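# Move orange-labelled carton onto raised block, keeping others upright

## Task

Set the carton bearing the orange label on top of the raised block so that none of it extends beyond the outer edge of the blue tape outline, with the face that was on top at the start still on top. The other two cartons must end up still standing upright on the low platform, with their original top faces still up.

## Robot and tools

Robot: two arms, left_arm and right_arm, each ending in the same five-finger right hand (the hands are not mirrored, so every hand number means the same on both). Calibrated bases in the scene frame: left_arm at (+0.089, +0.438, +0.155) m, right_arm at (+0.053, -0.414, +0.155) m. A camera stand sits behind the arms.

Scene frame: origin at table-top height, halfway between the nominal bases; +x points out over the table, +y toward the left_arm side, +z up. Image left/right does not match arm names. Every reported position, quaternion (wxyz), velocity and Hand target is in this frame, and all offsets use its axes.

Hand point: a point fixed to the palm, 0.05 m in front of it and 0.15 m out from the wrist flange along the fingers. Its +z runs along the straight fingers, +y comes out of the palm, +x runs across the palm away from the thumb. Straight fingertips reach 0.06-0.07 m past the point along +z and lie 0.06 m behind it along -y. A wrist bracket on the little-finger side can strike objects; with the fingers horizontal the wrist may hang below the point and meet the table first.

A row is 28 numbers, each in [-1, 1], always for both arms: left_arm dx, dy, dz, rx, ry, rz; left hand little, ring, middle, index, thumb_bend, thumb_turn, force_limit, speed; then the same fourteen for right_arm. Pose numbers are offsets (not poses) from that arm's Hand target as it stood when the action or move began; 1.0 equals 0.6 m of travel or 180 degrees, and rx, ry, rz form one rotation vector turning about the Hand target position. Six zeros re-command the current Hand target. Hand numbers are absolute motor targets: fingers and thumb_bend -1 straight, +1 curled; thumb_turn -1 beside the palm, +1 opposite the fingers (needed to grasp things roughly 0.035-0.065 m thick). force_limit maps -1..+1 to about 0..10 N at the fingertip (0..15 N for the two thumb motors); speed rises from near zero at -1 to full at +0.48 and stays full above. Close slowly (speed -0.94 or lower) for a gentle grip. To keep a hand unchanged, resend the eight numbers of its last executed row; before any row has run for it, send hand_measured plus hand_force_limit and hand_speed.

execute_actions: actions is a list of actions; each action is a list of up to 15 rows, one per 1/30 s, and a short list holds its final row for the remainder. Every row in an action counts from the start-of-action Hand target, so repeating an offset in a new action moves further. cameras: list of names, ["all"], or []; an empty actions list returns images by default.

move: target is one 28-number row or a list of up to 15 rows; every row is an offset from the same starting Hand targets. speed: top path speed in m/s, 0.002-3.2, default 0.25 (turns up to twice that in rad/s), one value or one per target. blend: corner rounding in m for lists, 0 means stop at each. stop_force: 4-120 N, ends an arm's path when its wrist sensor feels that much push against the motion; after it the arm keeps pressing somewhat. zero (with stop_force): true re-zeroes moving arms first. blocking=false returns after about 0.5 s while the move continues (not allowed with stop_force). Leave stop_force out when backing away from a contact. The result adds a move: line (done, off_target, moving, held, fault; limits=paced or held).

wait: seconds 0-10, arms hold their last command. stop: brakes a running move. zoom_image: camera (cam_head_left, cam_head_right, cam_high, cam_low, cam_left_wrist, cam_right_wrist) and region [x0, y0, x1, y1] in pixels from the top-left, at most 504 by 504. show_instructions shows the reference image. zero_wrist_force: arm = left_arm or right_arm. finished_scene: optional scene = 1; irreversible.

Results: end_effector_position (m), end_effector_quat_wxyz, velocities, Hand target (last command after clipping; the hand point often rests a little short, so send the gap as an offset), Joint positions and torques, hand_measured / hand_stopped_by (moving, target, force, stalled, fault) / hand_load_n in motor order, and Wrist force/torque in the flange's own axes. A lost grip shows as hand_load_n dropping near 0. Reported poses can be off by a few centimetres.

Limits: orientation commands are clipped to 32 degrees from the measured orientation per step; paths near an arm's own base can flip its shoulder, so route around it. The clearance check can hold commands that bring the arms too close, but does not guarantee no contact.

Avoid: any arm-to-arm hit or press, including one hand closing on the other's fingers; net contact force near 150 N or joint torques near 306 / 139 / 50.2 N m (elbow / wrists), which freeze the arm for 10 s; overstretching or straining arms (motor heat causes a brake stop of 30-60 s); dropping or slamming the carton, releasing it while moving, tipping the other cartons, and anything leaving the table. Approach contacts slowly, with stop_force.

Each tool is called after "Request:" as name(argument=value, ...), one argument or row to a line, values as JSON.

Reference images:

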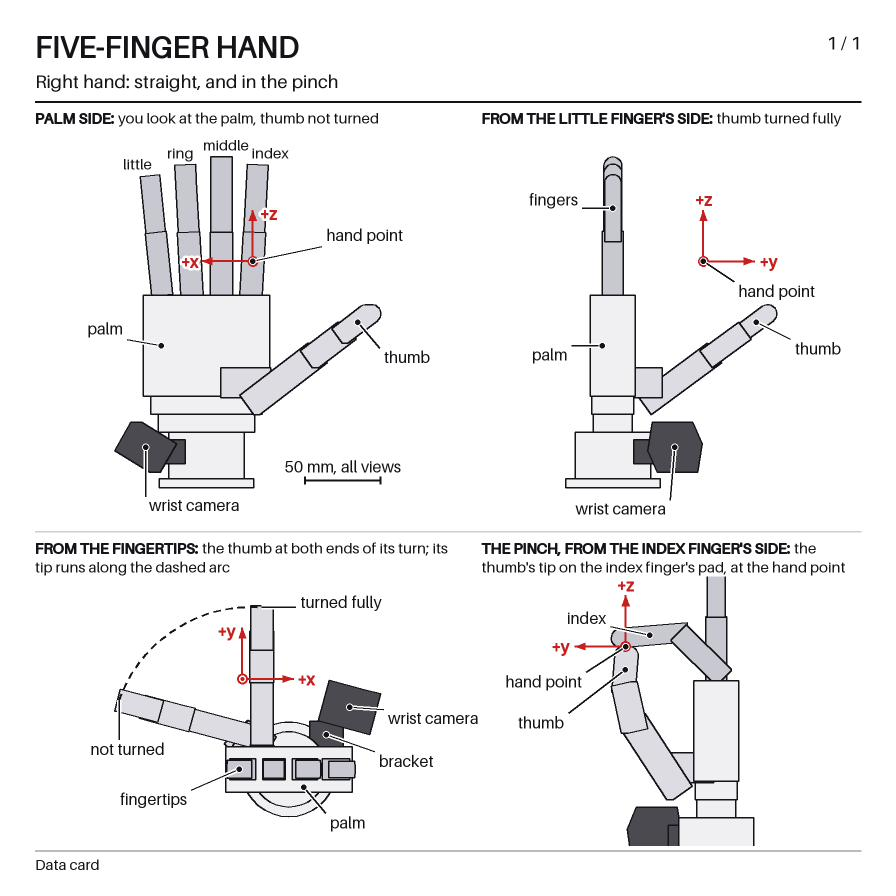

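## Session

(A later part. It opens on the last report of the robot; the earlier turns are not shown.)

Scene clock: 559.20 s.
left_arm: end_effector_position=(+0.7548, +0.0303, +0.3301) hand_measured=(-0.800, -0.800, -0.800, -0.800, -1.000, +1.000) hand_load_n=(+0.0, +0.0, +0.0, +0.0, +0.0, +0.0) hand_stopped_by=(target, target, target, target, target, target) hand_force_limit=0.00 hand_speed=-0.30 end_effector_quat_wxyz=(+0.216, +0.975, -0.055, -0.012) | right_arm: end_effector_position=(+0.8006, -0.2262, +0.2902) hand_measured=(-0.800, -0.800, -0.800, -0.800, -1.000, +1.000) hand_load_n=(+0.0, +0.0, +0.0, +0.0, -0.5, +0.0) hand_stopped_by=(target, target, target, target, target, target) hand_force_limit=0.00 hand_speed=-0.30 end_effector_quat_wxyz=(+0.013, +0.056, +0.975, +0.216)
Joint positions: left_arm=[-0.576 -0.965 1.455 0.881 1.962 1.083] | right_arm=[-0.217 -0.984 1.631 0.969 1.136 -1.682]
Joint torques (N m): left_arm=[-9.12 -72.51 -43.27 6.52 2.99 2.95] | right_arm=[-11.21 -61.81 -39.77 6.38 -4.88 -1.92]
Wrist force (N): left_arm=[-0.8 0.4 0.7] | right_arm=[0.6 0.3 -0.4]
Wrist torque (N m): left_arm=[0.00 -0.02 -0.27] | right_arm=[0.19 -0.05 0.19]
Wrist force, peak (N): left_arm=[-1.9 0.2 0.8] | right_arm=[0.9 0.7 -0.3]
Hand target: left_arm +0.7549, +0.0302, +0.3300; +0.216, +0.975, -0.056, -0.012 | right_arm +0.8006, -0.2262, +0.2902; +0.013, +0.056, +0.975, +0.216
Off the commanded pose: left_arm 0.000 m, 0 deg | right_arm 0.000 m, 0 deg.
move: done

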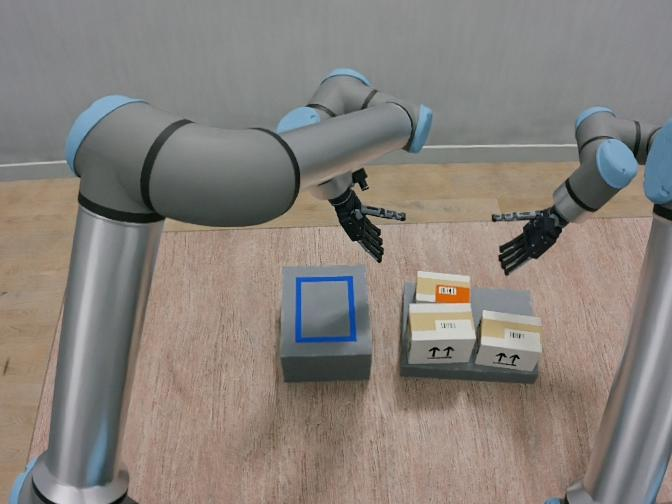

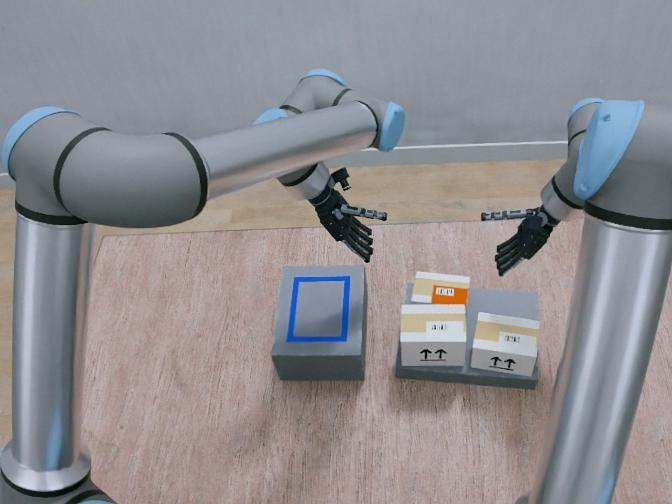

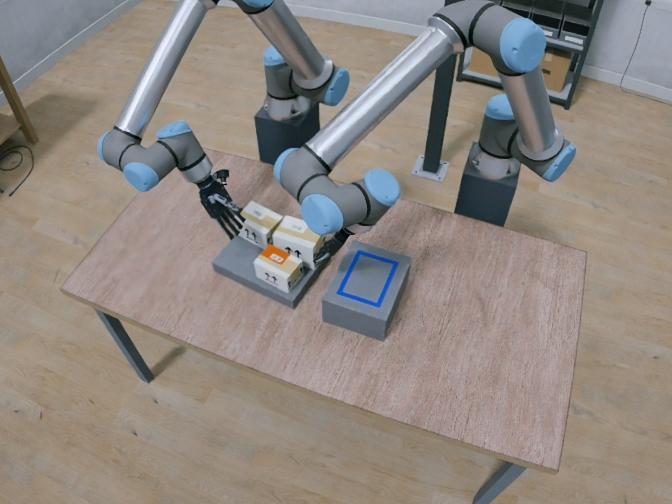

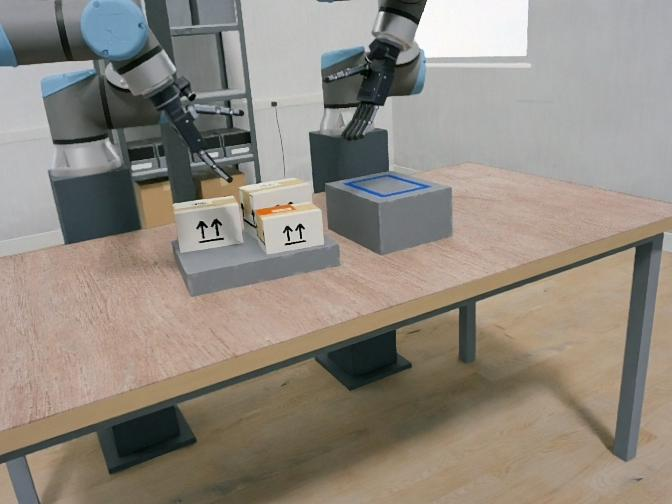

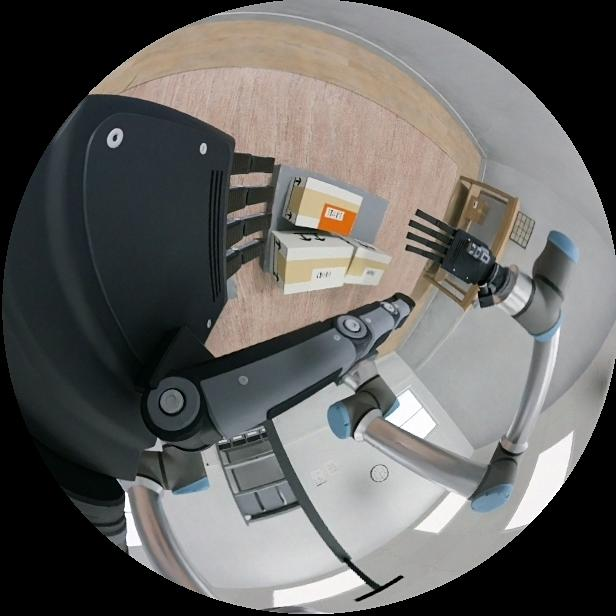

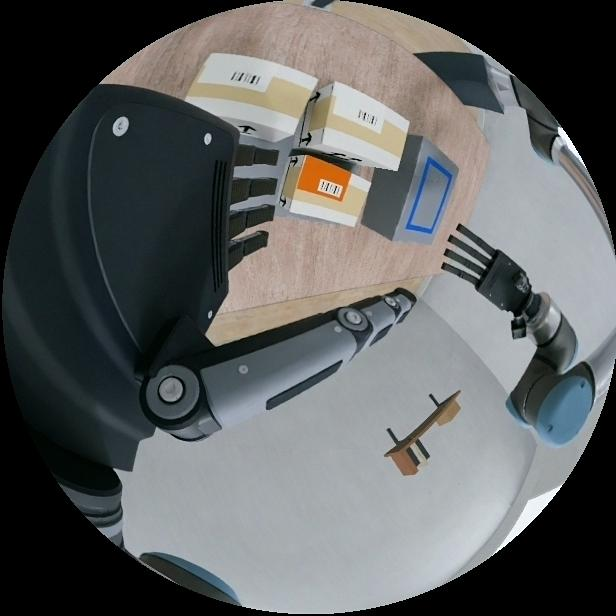

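Request:
move(
  target=[0,-0.067,-0.2167,0,0,0,-0.8,-0.8,-0.8,-0.8,-1,1,0,-0.3,0,0,-0.15,0,0,0,-0.8,-0.8,-0.8,-0.8,-1,1,0,-0.3],
  speed=0.25,
  cameras=["cam_low","cam_left_wrist","cam_right_wrist","cam_high"],
)

Request:
zoom_image(
  camera="cam_low",
  region=[160, 130, 460, 300],
)

Scene clock: 573.07 s.
left_arm: end_effector_position=(+0.7548, -0.0098, +0.2004) hand_measured=(-0.800, -0.800, -0.800, -0.800, -1.000, +1.000) hand_load_n=(+0.0, +0.0, +0.0, +0.0, +0.0, +0.0) hand_stopped_by=(target, target, target, target, target, target) hand_force_limit=0.00 hand_speed=-0.30 end_effector_quat_wxyz=(+0.216, +0.975, -0.056, -0.012) end_effector_velocity=(+0.001, -0.001, -0.003) end_effector_angular_velocity=(-0.001, -0.002, +0.000) | right_arm: end_effector_position=(+0.8005, -0.2263, +0.2004) hand_measured=(-0.800, -0.800, -0.800, -0.800, -1.000, +1.000) hand_load_n=(+0.0, +0.0, +0.0, +0.0, +0.0, +0.0) hand_stopped_by=(target, target, target, target, target, target) hand_force_limit=0.00 hand_speed=-0.30 end_effector_quat_wxyz=(+0.013, +0.056, +0.975, +0.216)
Joint positions: left_arm=[-0.621 -0.833 1.483 0.703 1.953 1.036] | right_arm=[-0.217 -0.888 1.662 0.843 1.136 -1.682]
Joint velocities: left_arm=[-0.001 0.003 -0.001 -0.005 -0.001 -0.001] | right_arm=[within noise]
Joint torques (N m): left_arm=[-7.3 -74.24 -40.19 0.64 -0.64 -2.43] | right_arm=[12.56 -64.04 -12.86 1.24 -0.31 1.4]
Wrist force (N): left_arm=[-0.9 0.2 0.3] | right_arm=[0.9 0.4 -0.3]
Wrist torque (N m): left_arm=[-0.03 -0.01 -0.06] | right_arm=[0.14 -0.10 0.13]
Wrist force, peak (N): left_arm=[-1.0 -0.1 1.4] | right_arm=[1.3 0.4 -0.7]
Hand target: left_arm +0.7549, -0.0100, +0.2000; +0.216, +0.975, -0.056, -0.012 | right_arm +0.8006, -0.2262, +0.2002; +0.013, +0.056, +0.975, +0.216
Off the commanded pose: left_arm 0.000 m, 0 deg | right_arm 0.000 m, 0 deg.
move: done
Images, in order (width x height): cam_high 672x504, cam_low 672x504, cam_left_wrist 616x616, cam_right_wrist 616x616.

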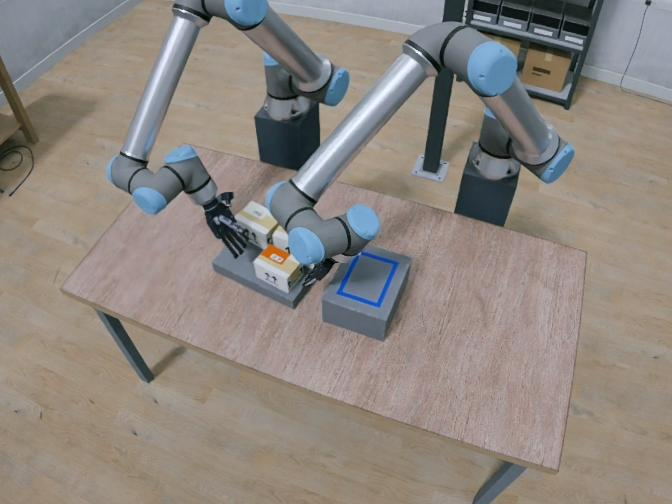

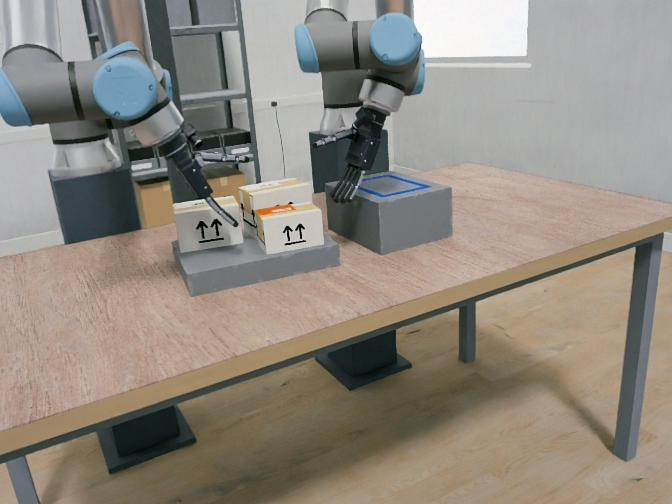

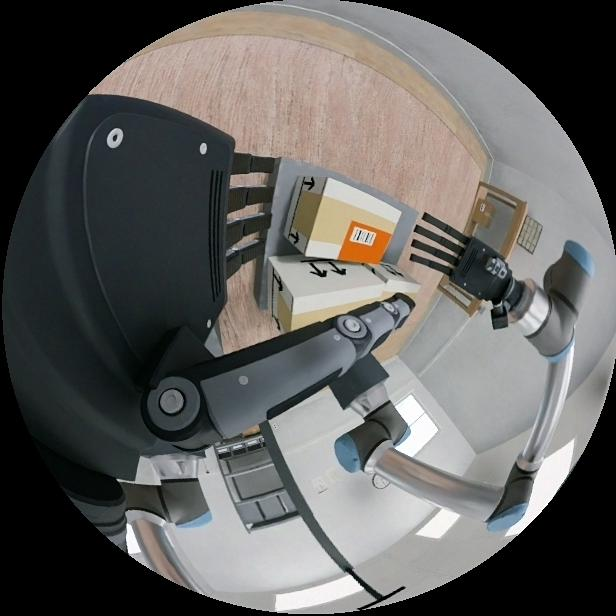

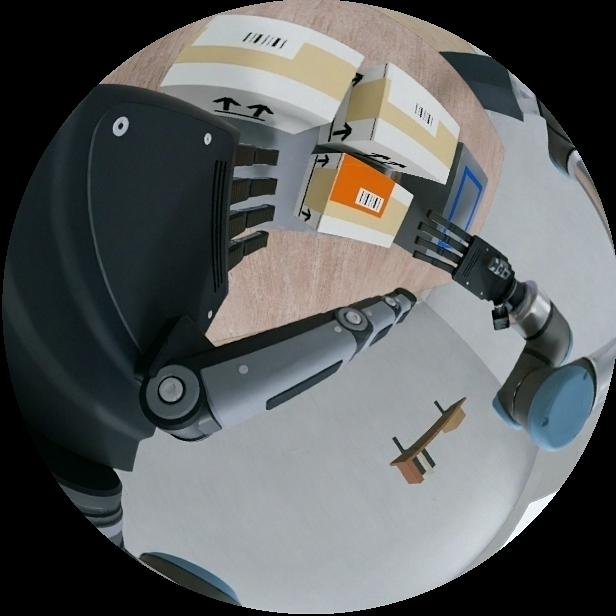

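Scaled by 1.680 from the camera's 672x504 image, which has a finer 960x720 frame.

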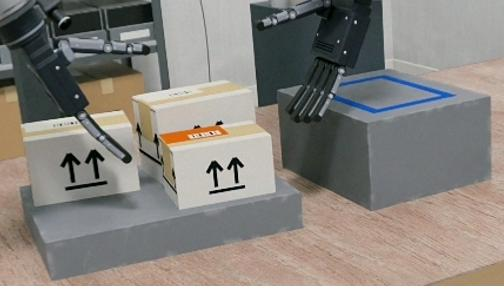

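Request:
zoom_image(
  camera="cam_left_wrist",
  region=[230, 130, 450, 290],
)

Request:
zoom_image(
  camera="cam_right_wrist",
  region=[220, 120, 440, 280],
)

Scaled by 2.291 from the camera's 616x616 image, which has a finer 880x880 frame.

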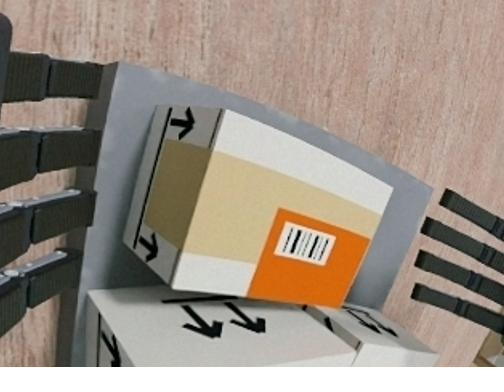

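Scaled by 2.291 from the camera's 616x616 image, which has a finer 880x880 frame.

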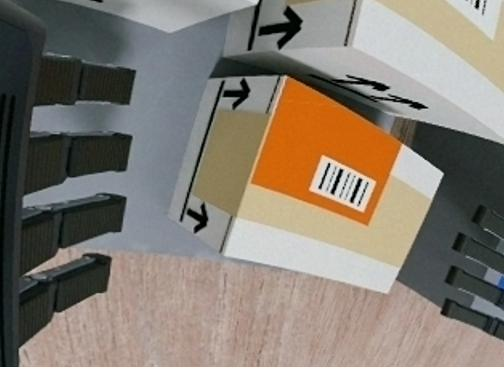

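Request:
move(
  target=[0,0,-0.03,0,0,0,-0.8,-0.8,-0.8,-0.8,-1,1,0,-0.3,-0.0333,0,-0.03,0,0,0,-0.8,-0.8,-0.8,-0.8,-1,1,0,-0.3],
  speed=0.1,
  cameras=["cam_low","cam_left_wrist","cam_right_wrist"],
)

Request:
zoom_image(
  camera="cam_low",
  region=[160, 150, 400, 290],
)

Request:
zoom_image(
  camera="cam_left_wrist",
  region=[230, 130, 450, 290],
)

Request:
zoom_image(
  camera="cam_right_wrist",
  region=[220, 120, 440, 280],
)

Scene clock: 666.60 s.
left_arm: end_effector_position=(+0.7549, -0.0100, +0.1822) hand_measured=(-0.800, -0.800, -0.800, -0.800, -1.000, +1.000) hand_load_n=(+0.0, +0.0, +0.0, +0.5, +0.0, +0.0) hand_stopped_by=(target, target, target, target, target, target) hand_force_limit=0.00 hand_speed=-0.30 end_effector_quat_wxyz=(+0.216, +0.975, -0.056, -0.012) | right_arm: end_effector_position=(+0.7807, -0.2262, +0.1823) hand_measured=(-0.800, -0.800, -0.800, -0.800, -1.000, +1.000) hand_load_n=(+0.0, +0.0, +0.0, +0.0, +0.0, +0.0) hand_stopped_by=(target, target, target, target, target, target) hand_force_limit=0.00 hand_speed=-0.30 end_effector_quat_wxyz=(+0.013, +0.056, +0.975, +0.216) end_effector_velocity=(-0.002, +0.001, +0.000) end_effector_angular_velocity=(-0.001, +0.000, +0.001)
Joint positions: left_arm=[-0.621 -0.814 1.488 0.679 1.953 1.036] | right_arm=[-0.223 -0.89 1.712 0.798 1.136 -1.689]
Joint velocities: left_arm=[within noise] | right_arm=[0 -0.002 0.005 -0.003 0.001 -0.001]
Joint torques (N m): left_arm=[-7.95 -78.65 -17.29 0.64 -0.34 -1.23] | right_arm=[-12.05 -92.51 -13.69 0.58 2.96 -2.19]
Wrist force (N): left_arm=[-0.7 0.2 0.2] | right_arm=[0.6 0.3 -0.2]
Wrist torque (N m): left_arm=[-0.03 -0.04 -0.07] | right_arm=[0.06 -0.11 0.20]
Wrist force, peak (N): left_arm=[-1.3 0.2 0.3] | right_arm=[1.2 0.6 -0.8]
Hand target: left_arm +0.7549, -0.0100, +0.1820; +0.216, +0.975, -0.056, -0.012 | right_arm +0.7806, -0.2262, +0.1822; +0.013, +0.056, +0.975, +0.216
Off the commanded pose: left_arm 0.000 m, 0 deg | right_arm 0.000 m, 0 deg.
move: done
Images, in order (width x height): cam_low 672x504, cam_left_wrist 616x616, cam_right_wrist 616x616.

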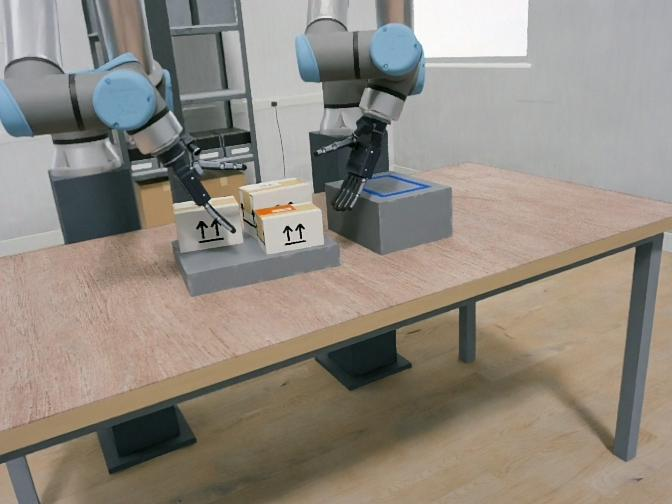

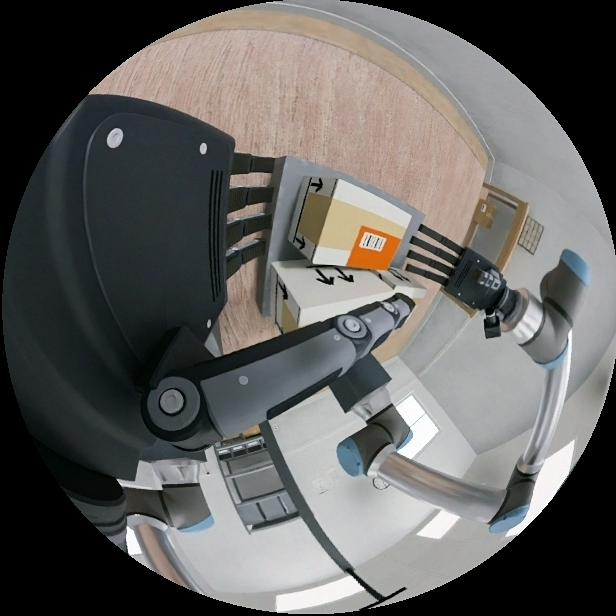

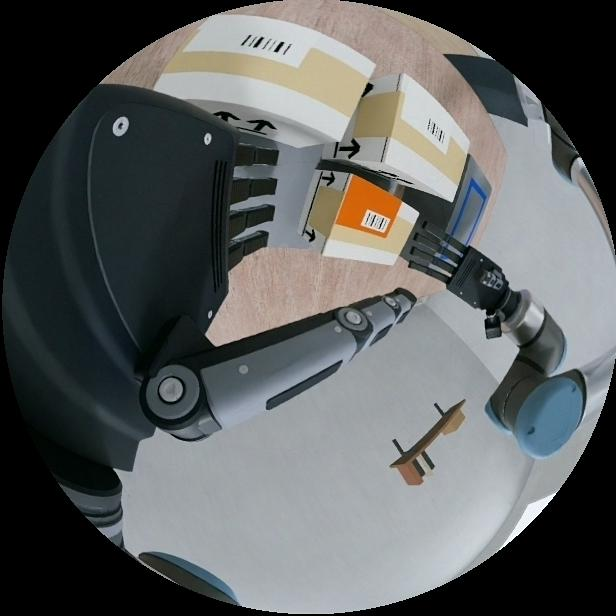

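Scaled by 2.100 from the camera's 672x504 image, which has a finer 960x720 frame.

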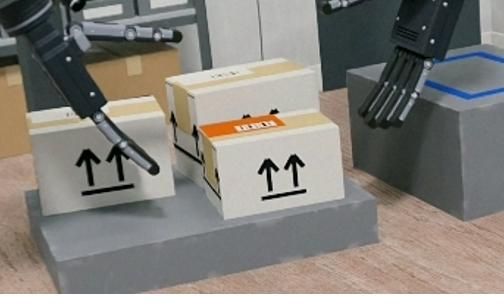

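Scaled by 2.291 from the camera's 616x616 image, which has a finer 880x880 frame.

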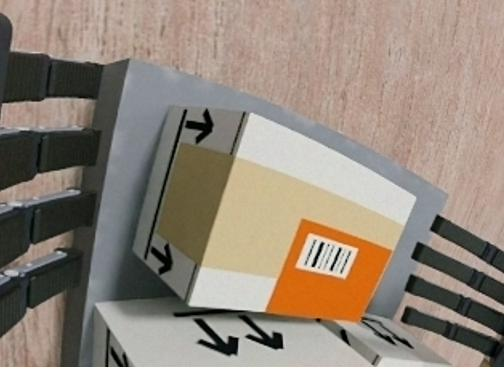

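Scaled by 2.291 from the camera's 616x616 image, which has a finer 880x880 frame.

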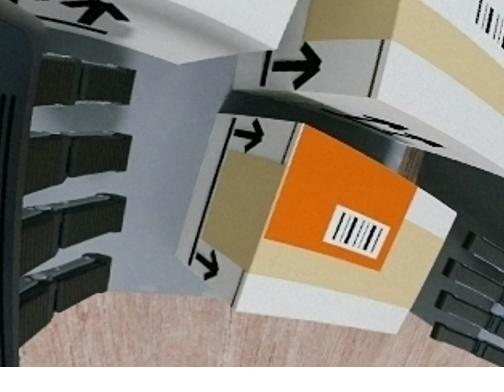

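Request:
move(
  target=[-0.0105,-0.091,0,0,0,0,-0.8,-0.8,-0.8,-0.8,-1,1,0,-0.3,0.0076,0.1242,0,0,0,0,-0.8,-0.8,-0.8,-0.8,-1,1,0,-0.3],
  speed=0.012,
  stop_force=4,
  cameras=["cam_low","cam_left_wrist","cam_right_wrist"],
)

Request:
zoom_image(
  camera="cam_left_wrist",
  region=[230, 130, 450, 290],
)

Request:
zoom_image(
  camera="cam_right_wrist",
  region=[220, 120, 440, 280],
)

Scene clock: 690.00 s.
left_arm: end_effector_position=(+0.7499, -0.0528, +0.1820) hand_measured=(-0.800, -0.800, -0.800, -0.800, -1.000, +1.000) hand_load_n=(+0.0, +0.0, +2.0, +0.0, +0.0, +0.0) hand_stopped_by=(target, target, target, target, target, target) hand_force_limit=0.00 hand_speed=-0.30 end_effector_quat_wxyz=(+0.216, +0.975, -0.056, -0.012) | right_arm: end_effector_position=(+0.7841, -0.1682, +0.1822) hand_measured=(-0.800, -0.800, -0.800, -0.800, -1.000, +1.000) hand_load_n=(+0.0, -0.5, +2.0, +0.0, +0.0, +0.0) hand_stopped_by=(target, target, target, target, target, target) hand_force_limit=0.00 hand_speed=-0.30 end_effector_quat_wxyz=(+0.013, +0.056, +0.975, +0.216)
Joint positions: left_arm=[-0.671 -0.801 1.457 0.678 1.942 0.984] | right_arm=[-0.136 -0.886 1.692 0.773 1.134 -1.592]
Joint torques (N m): left_arm=[7.38 -114.07 -18.81 2.4 3.75 3.59] | right_arm=[-8.96 -82.53 -12.99 5.92 -5.26 -1.71]
Wrist force (N): left_arm=[-1.7 -2.7 -4.3] | right_arm=[2.1 -1.4 -3.9]
Wrist torque (N m): left_arm=[0.33 0.06 -0.23] | right_arm=[0.42 -0.04 0.08]
Wrist force, peak (N): left_arm=[-2.2 -4.2 -7.6] | right_arm=[1.3 -5.0 -9.1]
Hand target: left_arm +0.7499, -0.0528, +0.1820; +0.216, +0.975, -0.056, -0.012 (not the last commanded pose) | right_arm +0.7841, -0.1682, +0.1822; +0.013, +0.056, +0.975, +0.216 (not the last commanded pose)
Off the commanded pose: left_arm 0.012 m, 0 deg | right_arm 0.017 m, 0 deg.
move: contact (left_arm, right_arm)
Images, in order (width x height): cam_low 672x504, cam_left_wrist 616x616, cam_right_wrist 616x616.

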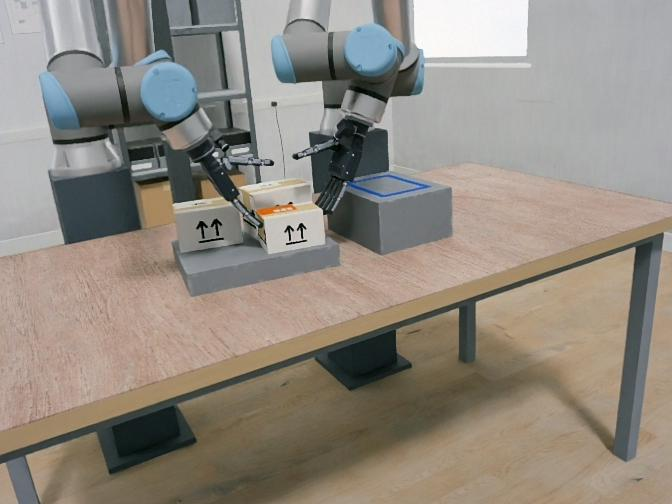

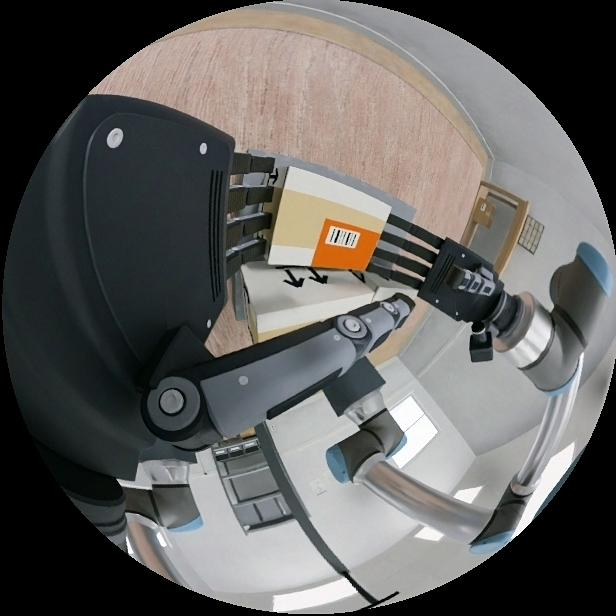

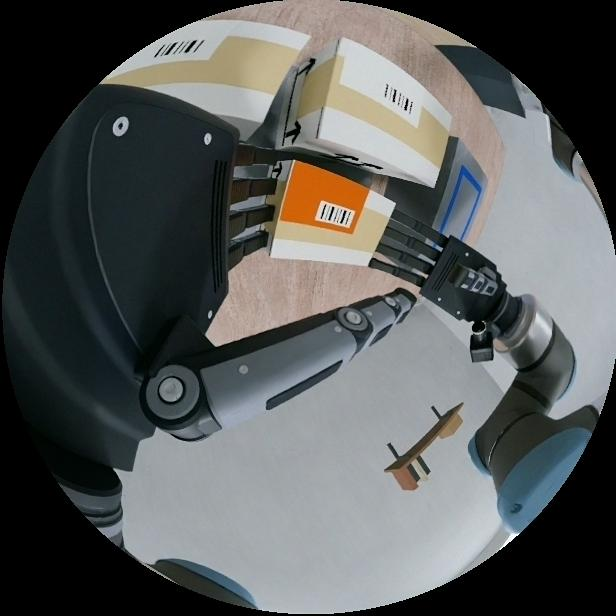

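Scaled by 2.291 from the camera's 616x616 image, which has a finer 880x880 frame.

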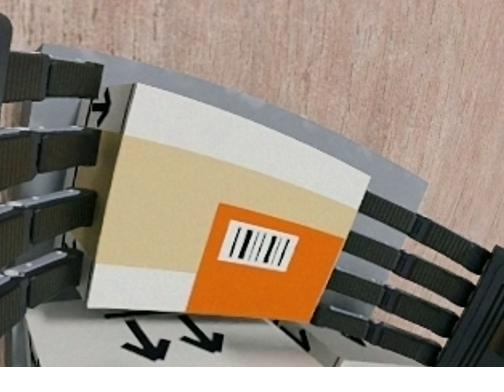

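Scaled by 2.291 from the camera's 616x616 image, which has a finer 880x880 frame.

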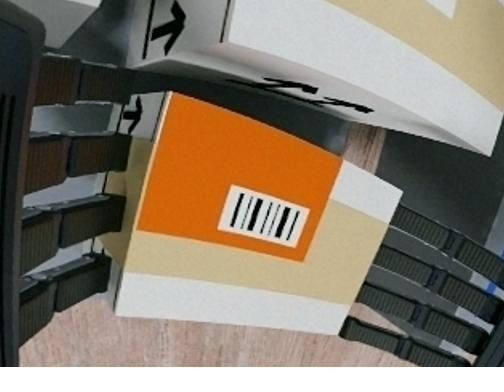

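Request:
move(
  target=[0,0,0,0,0,0,-0.5,-0.5,-0.5,-0.5,-1,1,-0.3,-0.94,0,0,0,0,0,0,-0.5,-0.5,-0.5,-0.5,-1,1,-0.3,-0.94],
  speed=0.05,
  cameras=["cam_low","cam_left_wrist"],
)

Request:
wait(
  seconds=2,
  cameras=["cam_low","cam_right_wrist"],
)

Scene clock: 701.93 s.
left_arm: end_effector_position=(+0.7499, -0.0528, +0.1820) hand_measured=(-0.500, -0.718, -0.796, -0.768, -1.000, +1.000) hand_load_n=(+0.0, +5.0, +4.0, +3.0, +0.0, +0.0) hand_stopped_by=(target, force, force, force, target, target) hand_force_limit=-0.30 hand_speed=-0.94 end_effector_quat_wxyz=(+0.216, +0.975, -0.056, -0.012) | right_arm: end_effector_position=(+0.7841, -0.1682, +0.1822) hand_measured=(-0.500, -0.718, -0.796, -0.762, -1.000, +1.000) hand_load_n=(+0.5, +4.0, +3.5, +3.5, +0.0, +0.0) hand_stopped_by=(target, force, force, force, target, target) hand_force_limit=-0.30 hand_speed=-0.94 end_effector_quat_wxyz=(+0.013, +0.056, +0.975, +0.216)
Joint positions: left_arm=[-0.671 -0.801 1.457 0.678 1.942 0.984] | right_arm=[-0.136 -0.886 1.692 0.773 1.134 -1.592]
Joint torques (N m): left_arm=[-3.97 -114.1 -29.44 0.07 3.63 2.69] | right_arm=[8.88 -89.17 -14.32 5.72 -3.35 -2.29]
Wrist force (N): left_arm=[-1.9 -8.2 -1.9] | right_arm=[0.5 -8.8 -2.9]
Wrist torque (N m): left_arm=[0.64 -0.02 -0.37] | right_arm=[0.71 -0.15 -0.11]
Wrist force, peak (N): left_arm=[-2.3 -8.7 -2.0] | right_arm=[0.8 -9.4 -2.9]
Hand target: left_arm +0.7499, -0.0528, +0.1820; +0.216, +0.975, -0.056, -0.012 | right_arm +0.7841, -0.1682, +0.1822; +0.013, +0.056, +0.975, +0.216
Off the commanded pose: left_arm 0.000 m, 0 deg | right_arm 0.000 m, 0 deg.
move: done
Images, in order (width x height): cam_low 672x504, cam_left_wrist 616x616.

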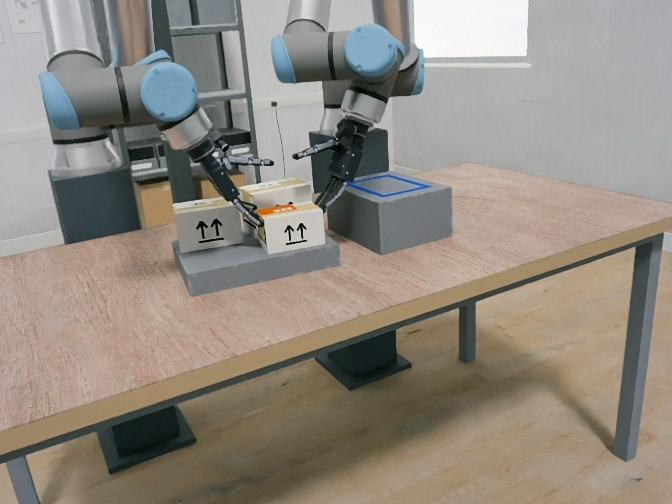

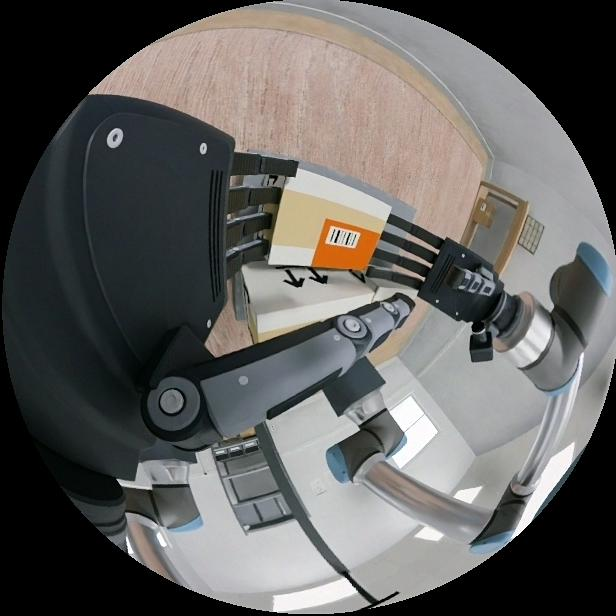

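Scene clock: 703.93 s.
left_arm: end_effector_position=(+0.7499, -0.0528, +0.1820) hand_measured=(-0.500, -0.718, -0.796, -0.768, -1.000, +1.000) hand_load_n=(+0.0, +5.5, +3.5, +3.0, +0.0, +0.0) hand_stopped_by=(target, force, force, force, target, target) hand_force_limit=-0.30 hand_speed=-0.94 end_effector_quat_wxyz=(+0.216, +0.975, -0.056, -0.012) | right_arm: end_effector_position=(+0.7841, -0.1682, +0.1822) hand_measured=(-0.500, -0.718, -0.796, -0.762, -1.000, +1.000) hand_load_n=(+0.0, +4.0, +3.5, +3.5, +0.0, +0.0) hand_stopped_by=(target, force, force, force, target, target) hand_force_limit=-0.30 hand_speed=-0.94 end_effector_quat_wxyz=(+0.013, +0.056, +0.975, +0.216)
Joint positions: left_arm=[-0.671 -0.801 1.457 0.678 1.942 0.984] | right_arm=[-0.136 -0.886 1.692 0.773 1.134 -1.592]
Joint torques (N m): left_arm=[-9.66 -113.97 -40.34 0.04 3.54 1.86] | right_arm=[17.06 -86.8 -18.14 5.91 -2.13 -1.66]
Wrist force (N): left_arm=[-1.8 -8.1 -2.0] | right_arm=[0.5 -8.9 -2.7]
Wrist torque (N m): left_arm=[0.65 -0.03 -0.37] | right_arm=[0.68 -0.15 -0.11]
Wrist force, peak (N): left_arm=[-2.2 -8.5 -1.9] | right_arm=[0.6 -9.3 -3.0]
Hand target: left_arm +0.7499, -0.0528, +0.1820; +0.216, +0.975, -0.056, -0.012 | right_arm +0.7841, -0.1682, +0.1822; +0.013, +0.056, +0.975, +0.216
Off the commanded pose: left_arm 0.000 m, 0 deg | right_arm 0.000 m, 0 deg.
wait: 2.00 s; at rest by 0.17 s
Images, in order (width x height): cam_low 672x504, cam_right_wrist 616x616.

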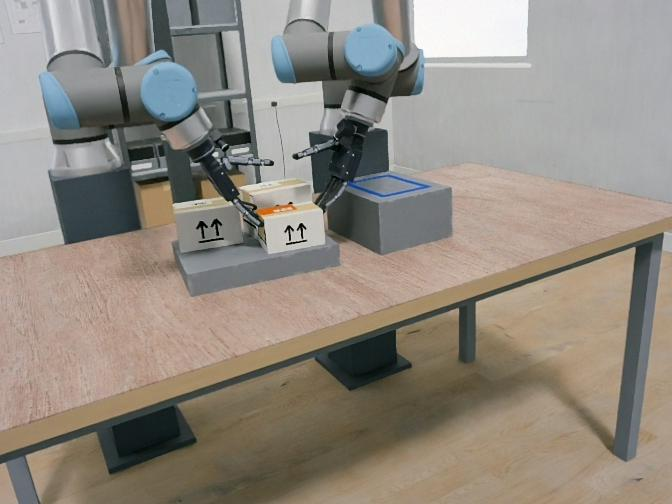

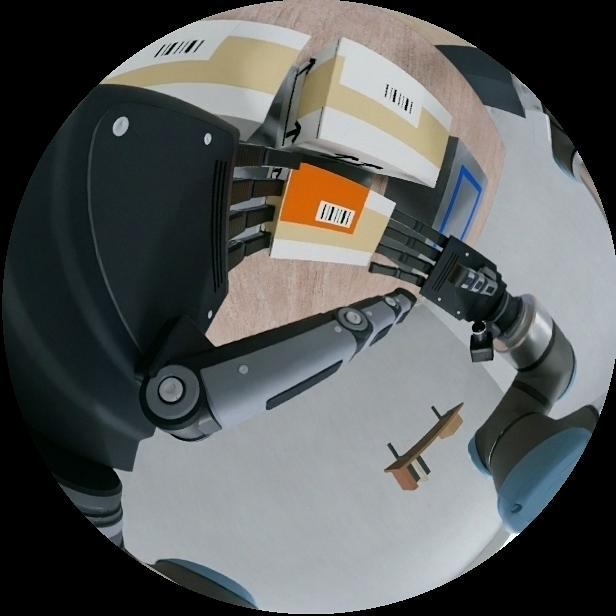

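Request:
move(
  target=[0,0,0.03,0,0,0,-0.5,-0.5,-0.5,-0.5,-1,1,-0.3,-0.94,0,0,0.03,0,0,0,-0.5,-0.5,-0.5,-0.5,-1,1,-0.3,-0.94],
  speed=0.03,
  cameras=["cam_low","cam_left_wrist","cam_right_wrist"],
)

Request:
zoom_image(
  camera="cam_low",
  region=[160, 150, 400, 290],
)

Scene clock: 716.80 s.
left_arm: end_effector_position=(+0.7499, -0.0528, +0.1998) hand_measured=(-0.500, -0.718, -0.796, -0.768, -1.000, +1.000) hand_load_n=(+0.0, +5.0, +4.0, +3.0, +0.0, +0.0) hand_stopped_by=(target, force, force, force, target, target) hand_force_limit=-0.30 hand_speed=-0.94 end_effector_quat_wxyz=(+0.216, +0.975, -0.056, -0.012) | right_arm: end_effector_position=(+0.7841, -0.1682, +0.1999) hand_measured=(-0.500, -0.718, -0.796, -0.762, -1.000, +1.000) hand_load_n=(+0.0, +4.0, +4.0, +3.0, +0.0, +0.0) hand_stopped_by=(target, force, force, force, target, target) hand_force_limit=-0.30 hand_speed=-0.94 end_effector_quat_wxyz=(+0.013, +0.056, +0.975, +0.216)
Joint positions: left_arm=[-0.671 -0.818 1.452 0.7 1.942 0.984] | right_arm=[-0.136 -0.907 1.689 0.797 1.134 -1.592]
Joint torques (N m): left_arm=[-10.05 -119.43 -43.58 4.72 3.89 0.13] | right_arm=[16.92 -96.1 -35.76 6.3 -1.66 -0.02]
Wrist force (N): left_arm=[-2.3 -8.1 -1.4] | right_arm=[0.8 -8.4 -2.8]
Wrist torque (N m): left_arm=[0.62 0.07 -0.38] | right_arm=[0.66 -0.22 -0.07]
Wrist force, peak (N): left_arm=[-2.6 -8.5 -2.1] | right_arm=[0.1 -9.5 -2.6]
Hand target: left_arm +0.7499, -0.0528, +0.2000; +0.216, +0.975, -0.056, -0.012 | right_arm +0.7841, -0.1682, +0.2002; +0.013, +0.056, +0.975, +0.216
Off the commanded pose: left_arm 0.000 m, 0 deg | right_arm 0.000 m, 0 deg.
move: done
Images, in order (width x height): cam_low 672x504, cam_left_wrist 616x616, cam_right_wrist 616x616.

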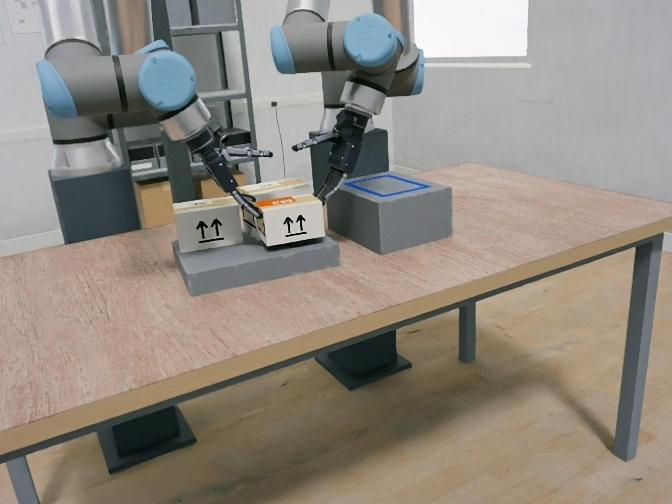

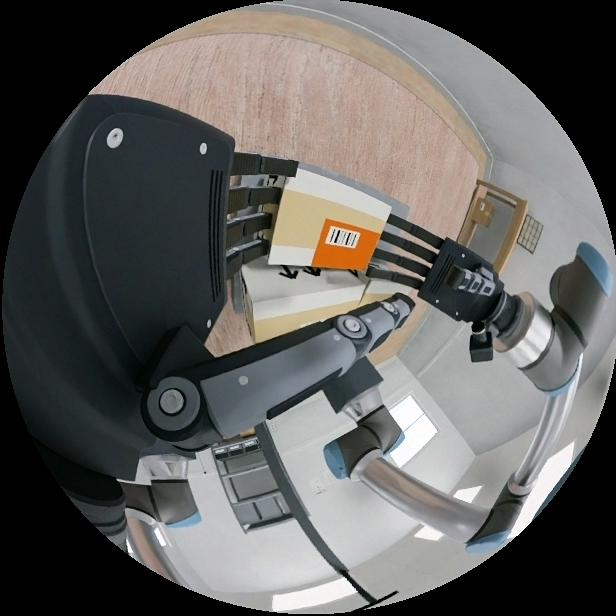

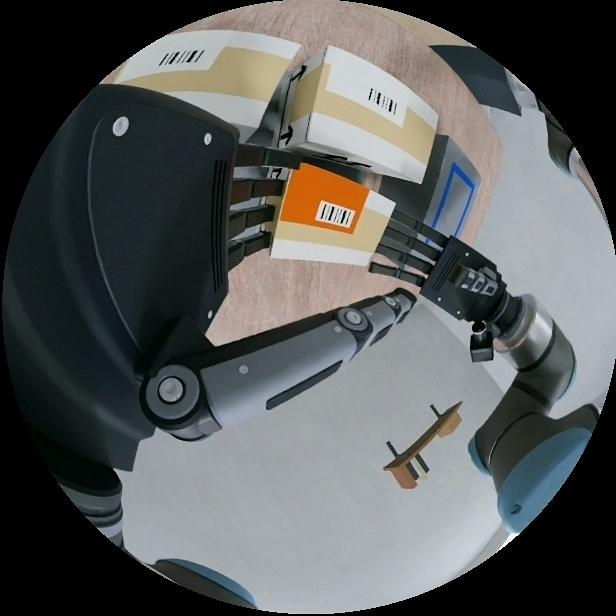

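Scaled by 2.100 from the camera's 672x504 image, which has a finer 960x720 frame.

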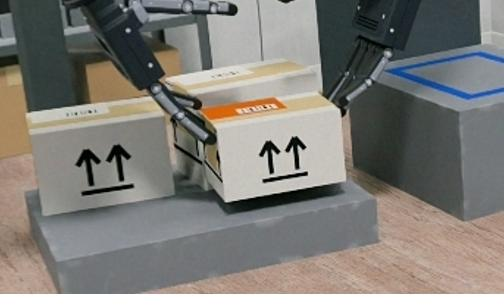

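Request:
move(
  target=[
    [0,0,0.14,0,0,0,-0.5,-0.5,-0.5,-0.5,-1,1,-0.3,-0.94,0,0,0.14,0,0,0,-0.5,-0.5,-0.5,-0.5,-1,1,-0.3,-0.94],
    [-0.075,0.45,0.1667,0,0,0,-0.5,-0.5,-0.5,-0.5,-1,1,-0.3,-0.94,-0.075,0.45,0.1667,0,0,0,-0.5,-0.5,-0.5,-0.5,-1,1,-0.3,-0.94],
  ],
  speed=0.08,
  blend=0.02,
  cameras=["all"],
)

Scene clock: 761.03 s.
left_arm: end_effector_position=(+0.7050, +0.2170, +0.3000) hand_measured=(-0.500, -0.718, -0.796, -0.768, -1.000, +1.000) hand_load_n=(+0.0, +3.0, +3.0, +1.5, +0.0, +0.0) hand_stopped_by=(target, force, force, force, target, target) hand_force_limit=-0.30 hand_speed=-0.94 end_effector_quat_wxyz=(+0.216, +0.975, -0.056, -0.012) | right_arm: end_effector_position=(+0.7392, +0.1016, +0.3002) hand_measured=(-0.500, -0.718, -0.796, -0.762, -1.000, +1.000) hand_load_n=(+0.0, +2.5, +2.5, +2.0, +0.0, +0.0) hand_stopped_by=(target, force, force, force, target, target) hand_force_limit=-0.30 hand_speed=-0.94 end_effector_quat_wxyz=(+0.013, +0.056, +0.975, +0.216)
Joint positions: left_arm=[-0.364 -1.052 1.686 0.828 1.995 1.311] | right_arm=[0.264 -0.979 1.546 0.831 1.167 -1.155]
Joint torques (N m): left_arm=[7.68 -100.99 -21.05 6.33 5.12 3.43] | right_arm=[16.73 -64.67 -43.96 0.39 0.58 1.59]
Wrist force (N): left_arm=[-1.4 -5.1 0.6] | right_arm=[1.2 -5.3 -1.0]
Wrist torque (N m): left_arm=[0.39 -0.06 -0.34] | right_arm=[0.38 -0.19 -0.09]
Wrist force, peak (N): left_arm=[-2.3 -9.6 -1.8] | right_arm=[0.1 -10.3 -3.6]
Hand target: left_arm +0.7049, +0.2172, +0.3000; +0.216, +0.975, -0.056, -0.012 | right_arm +0.7391, +0.1018, +0.3002; +0.013, +0.056, +0.975, +0.216
Off the commanded pose: left_arm 0.000 m, 0 deg | right_arm 0.000 m, 0 deg.
move: done

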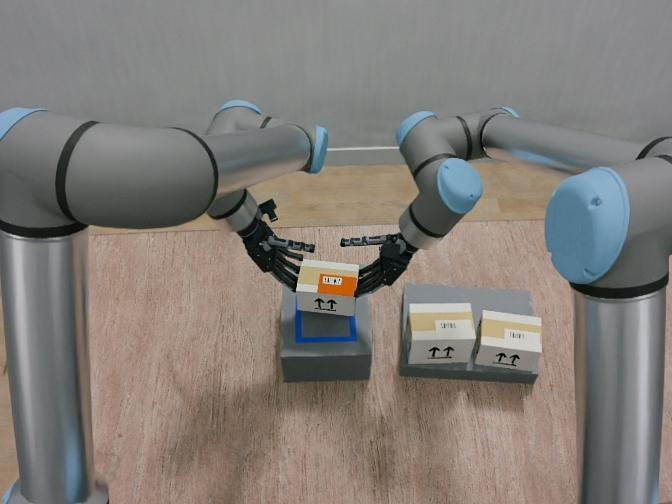

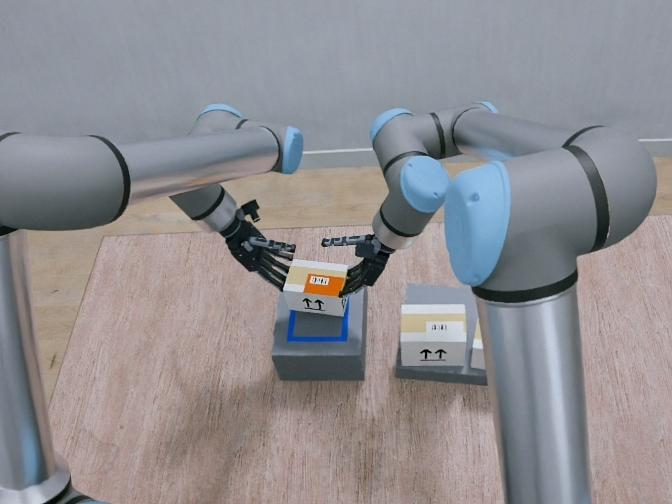

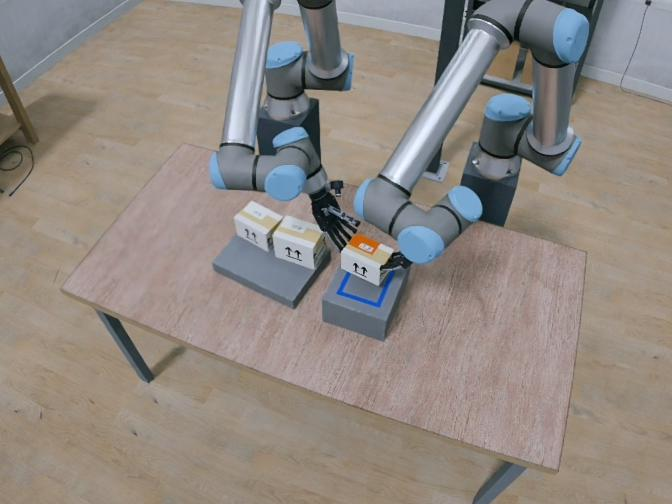

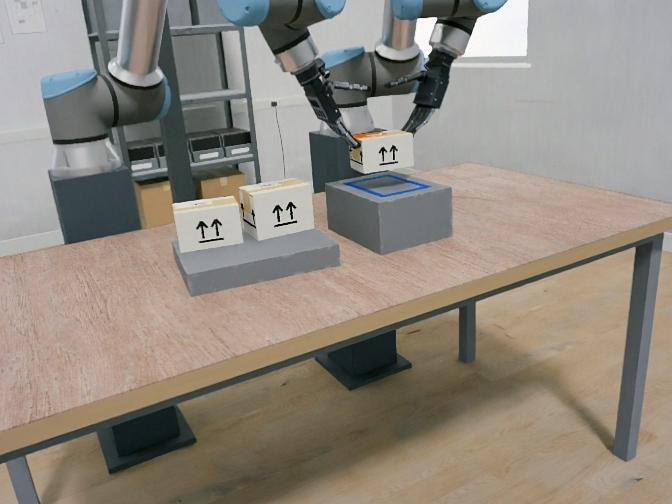

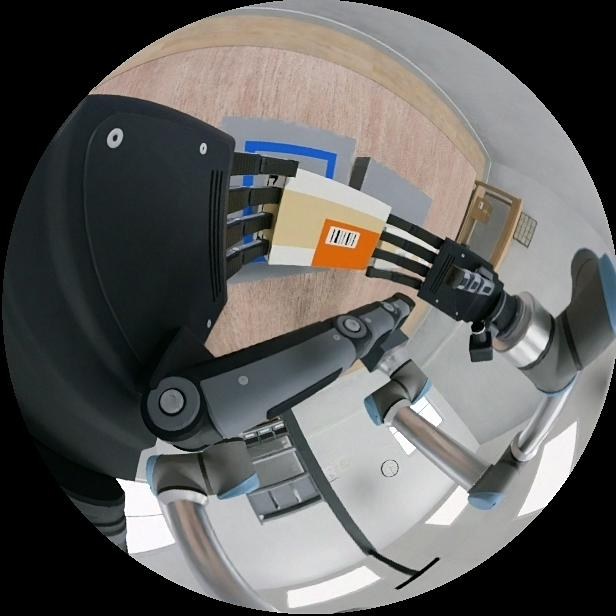

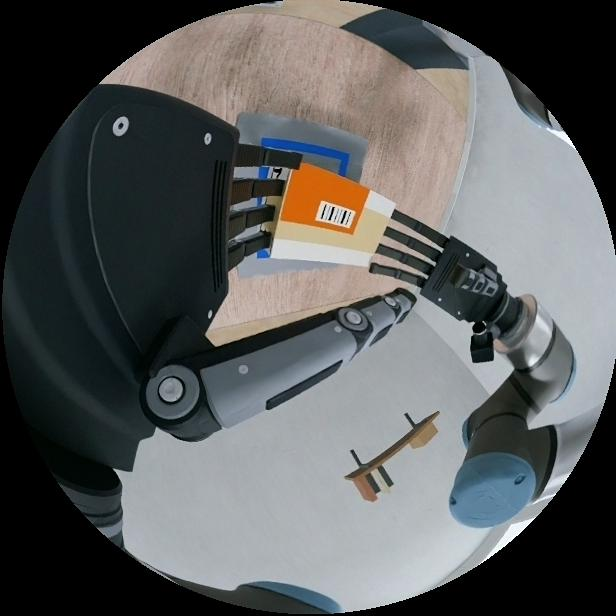

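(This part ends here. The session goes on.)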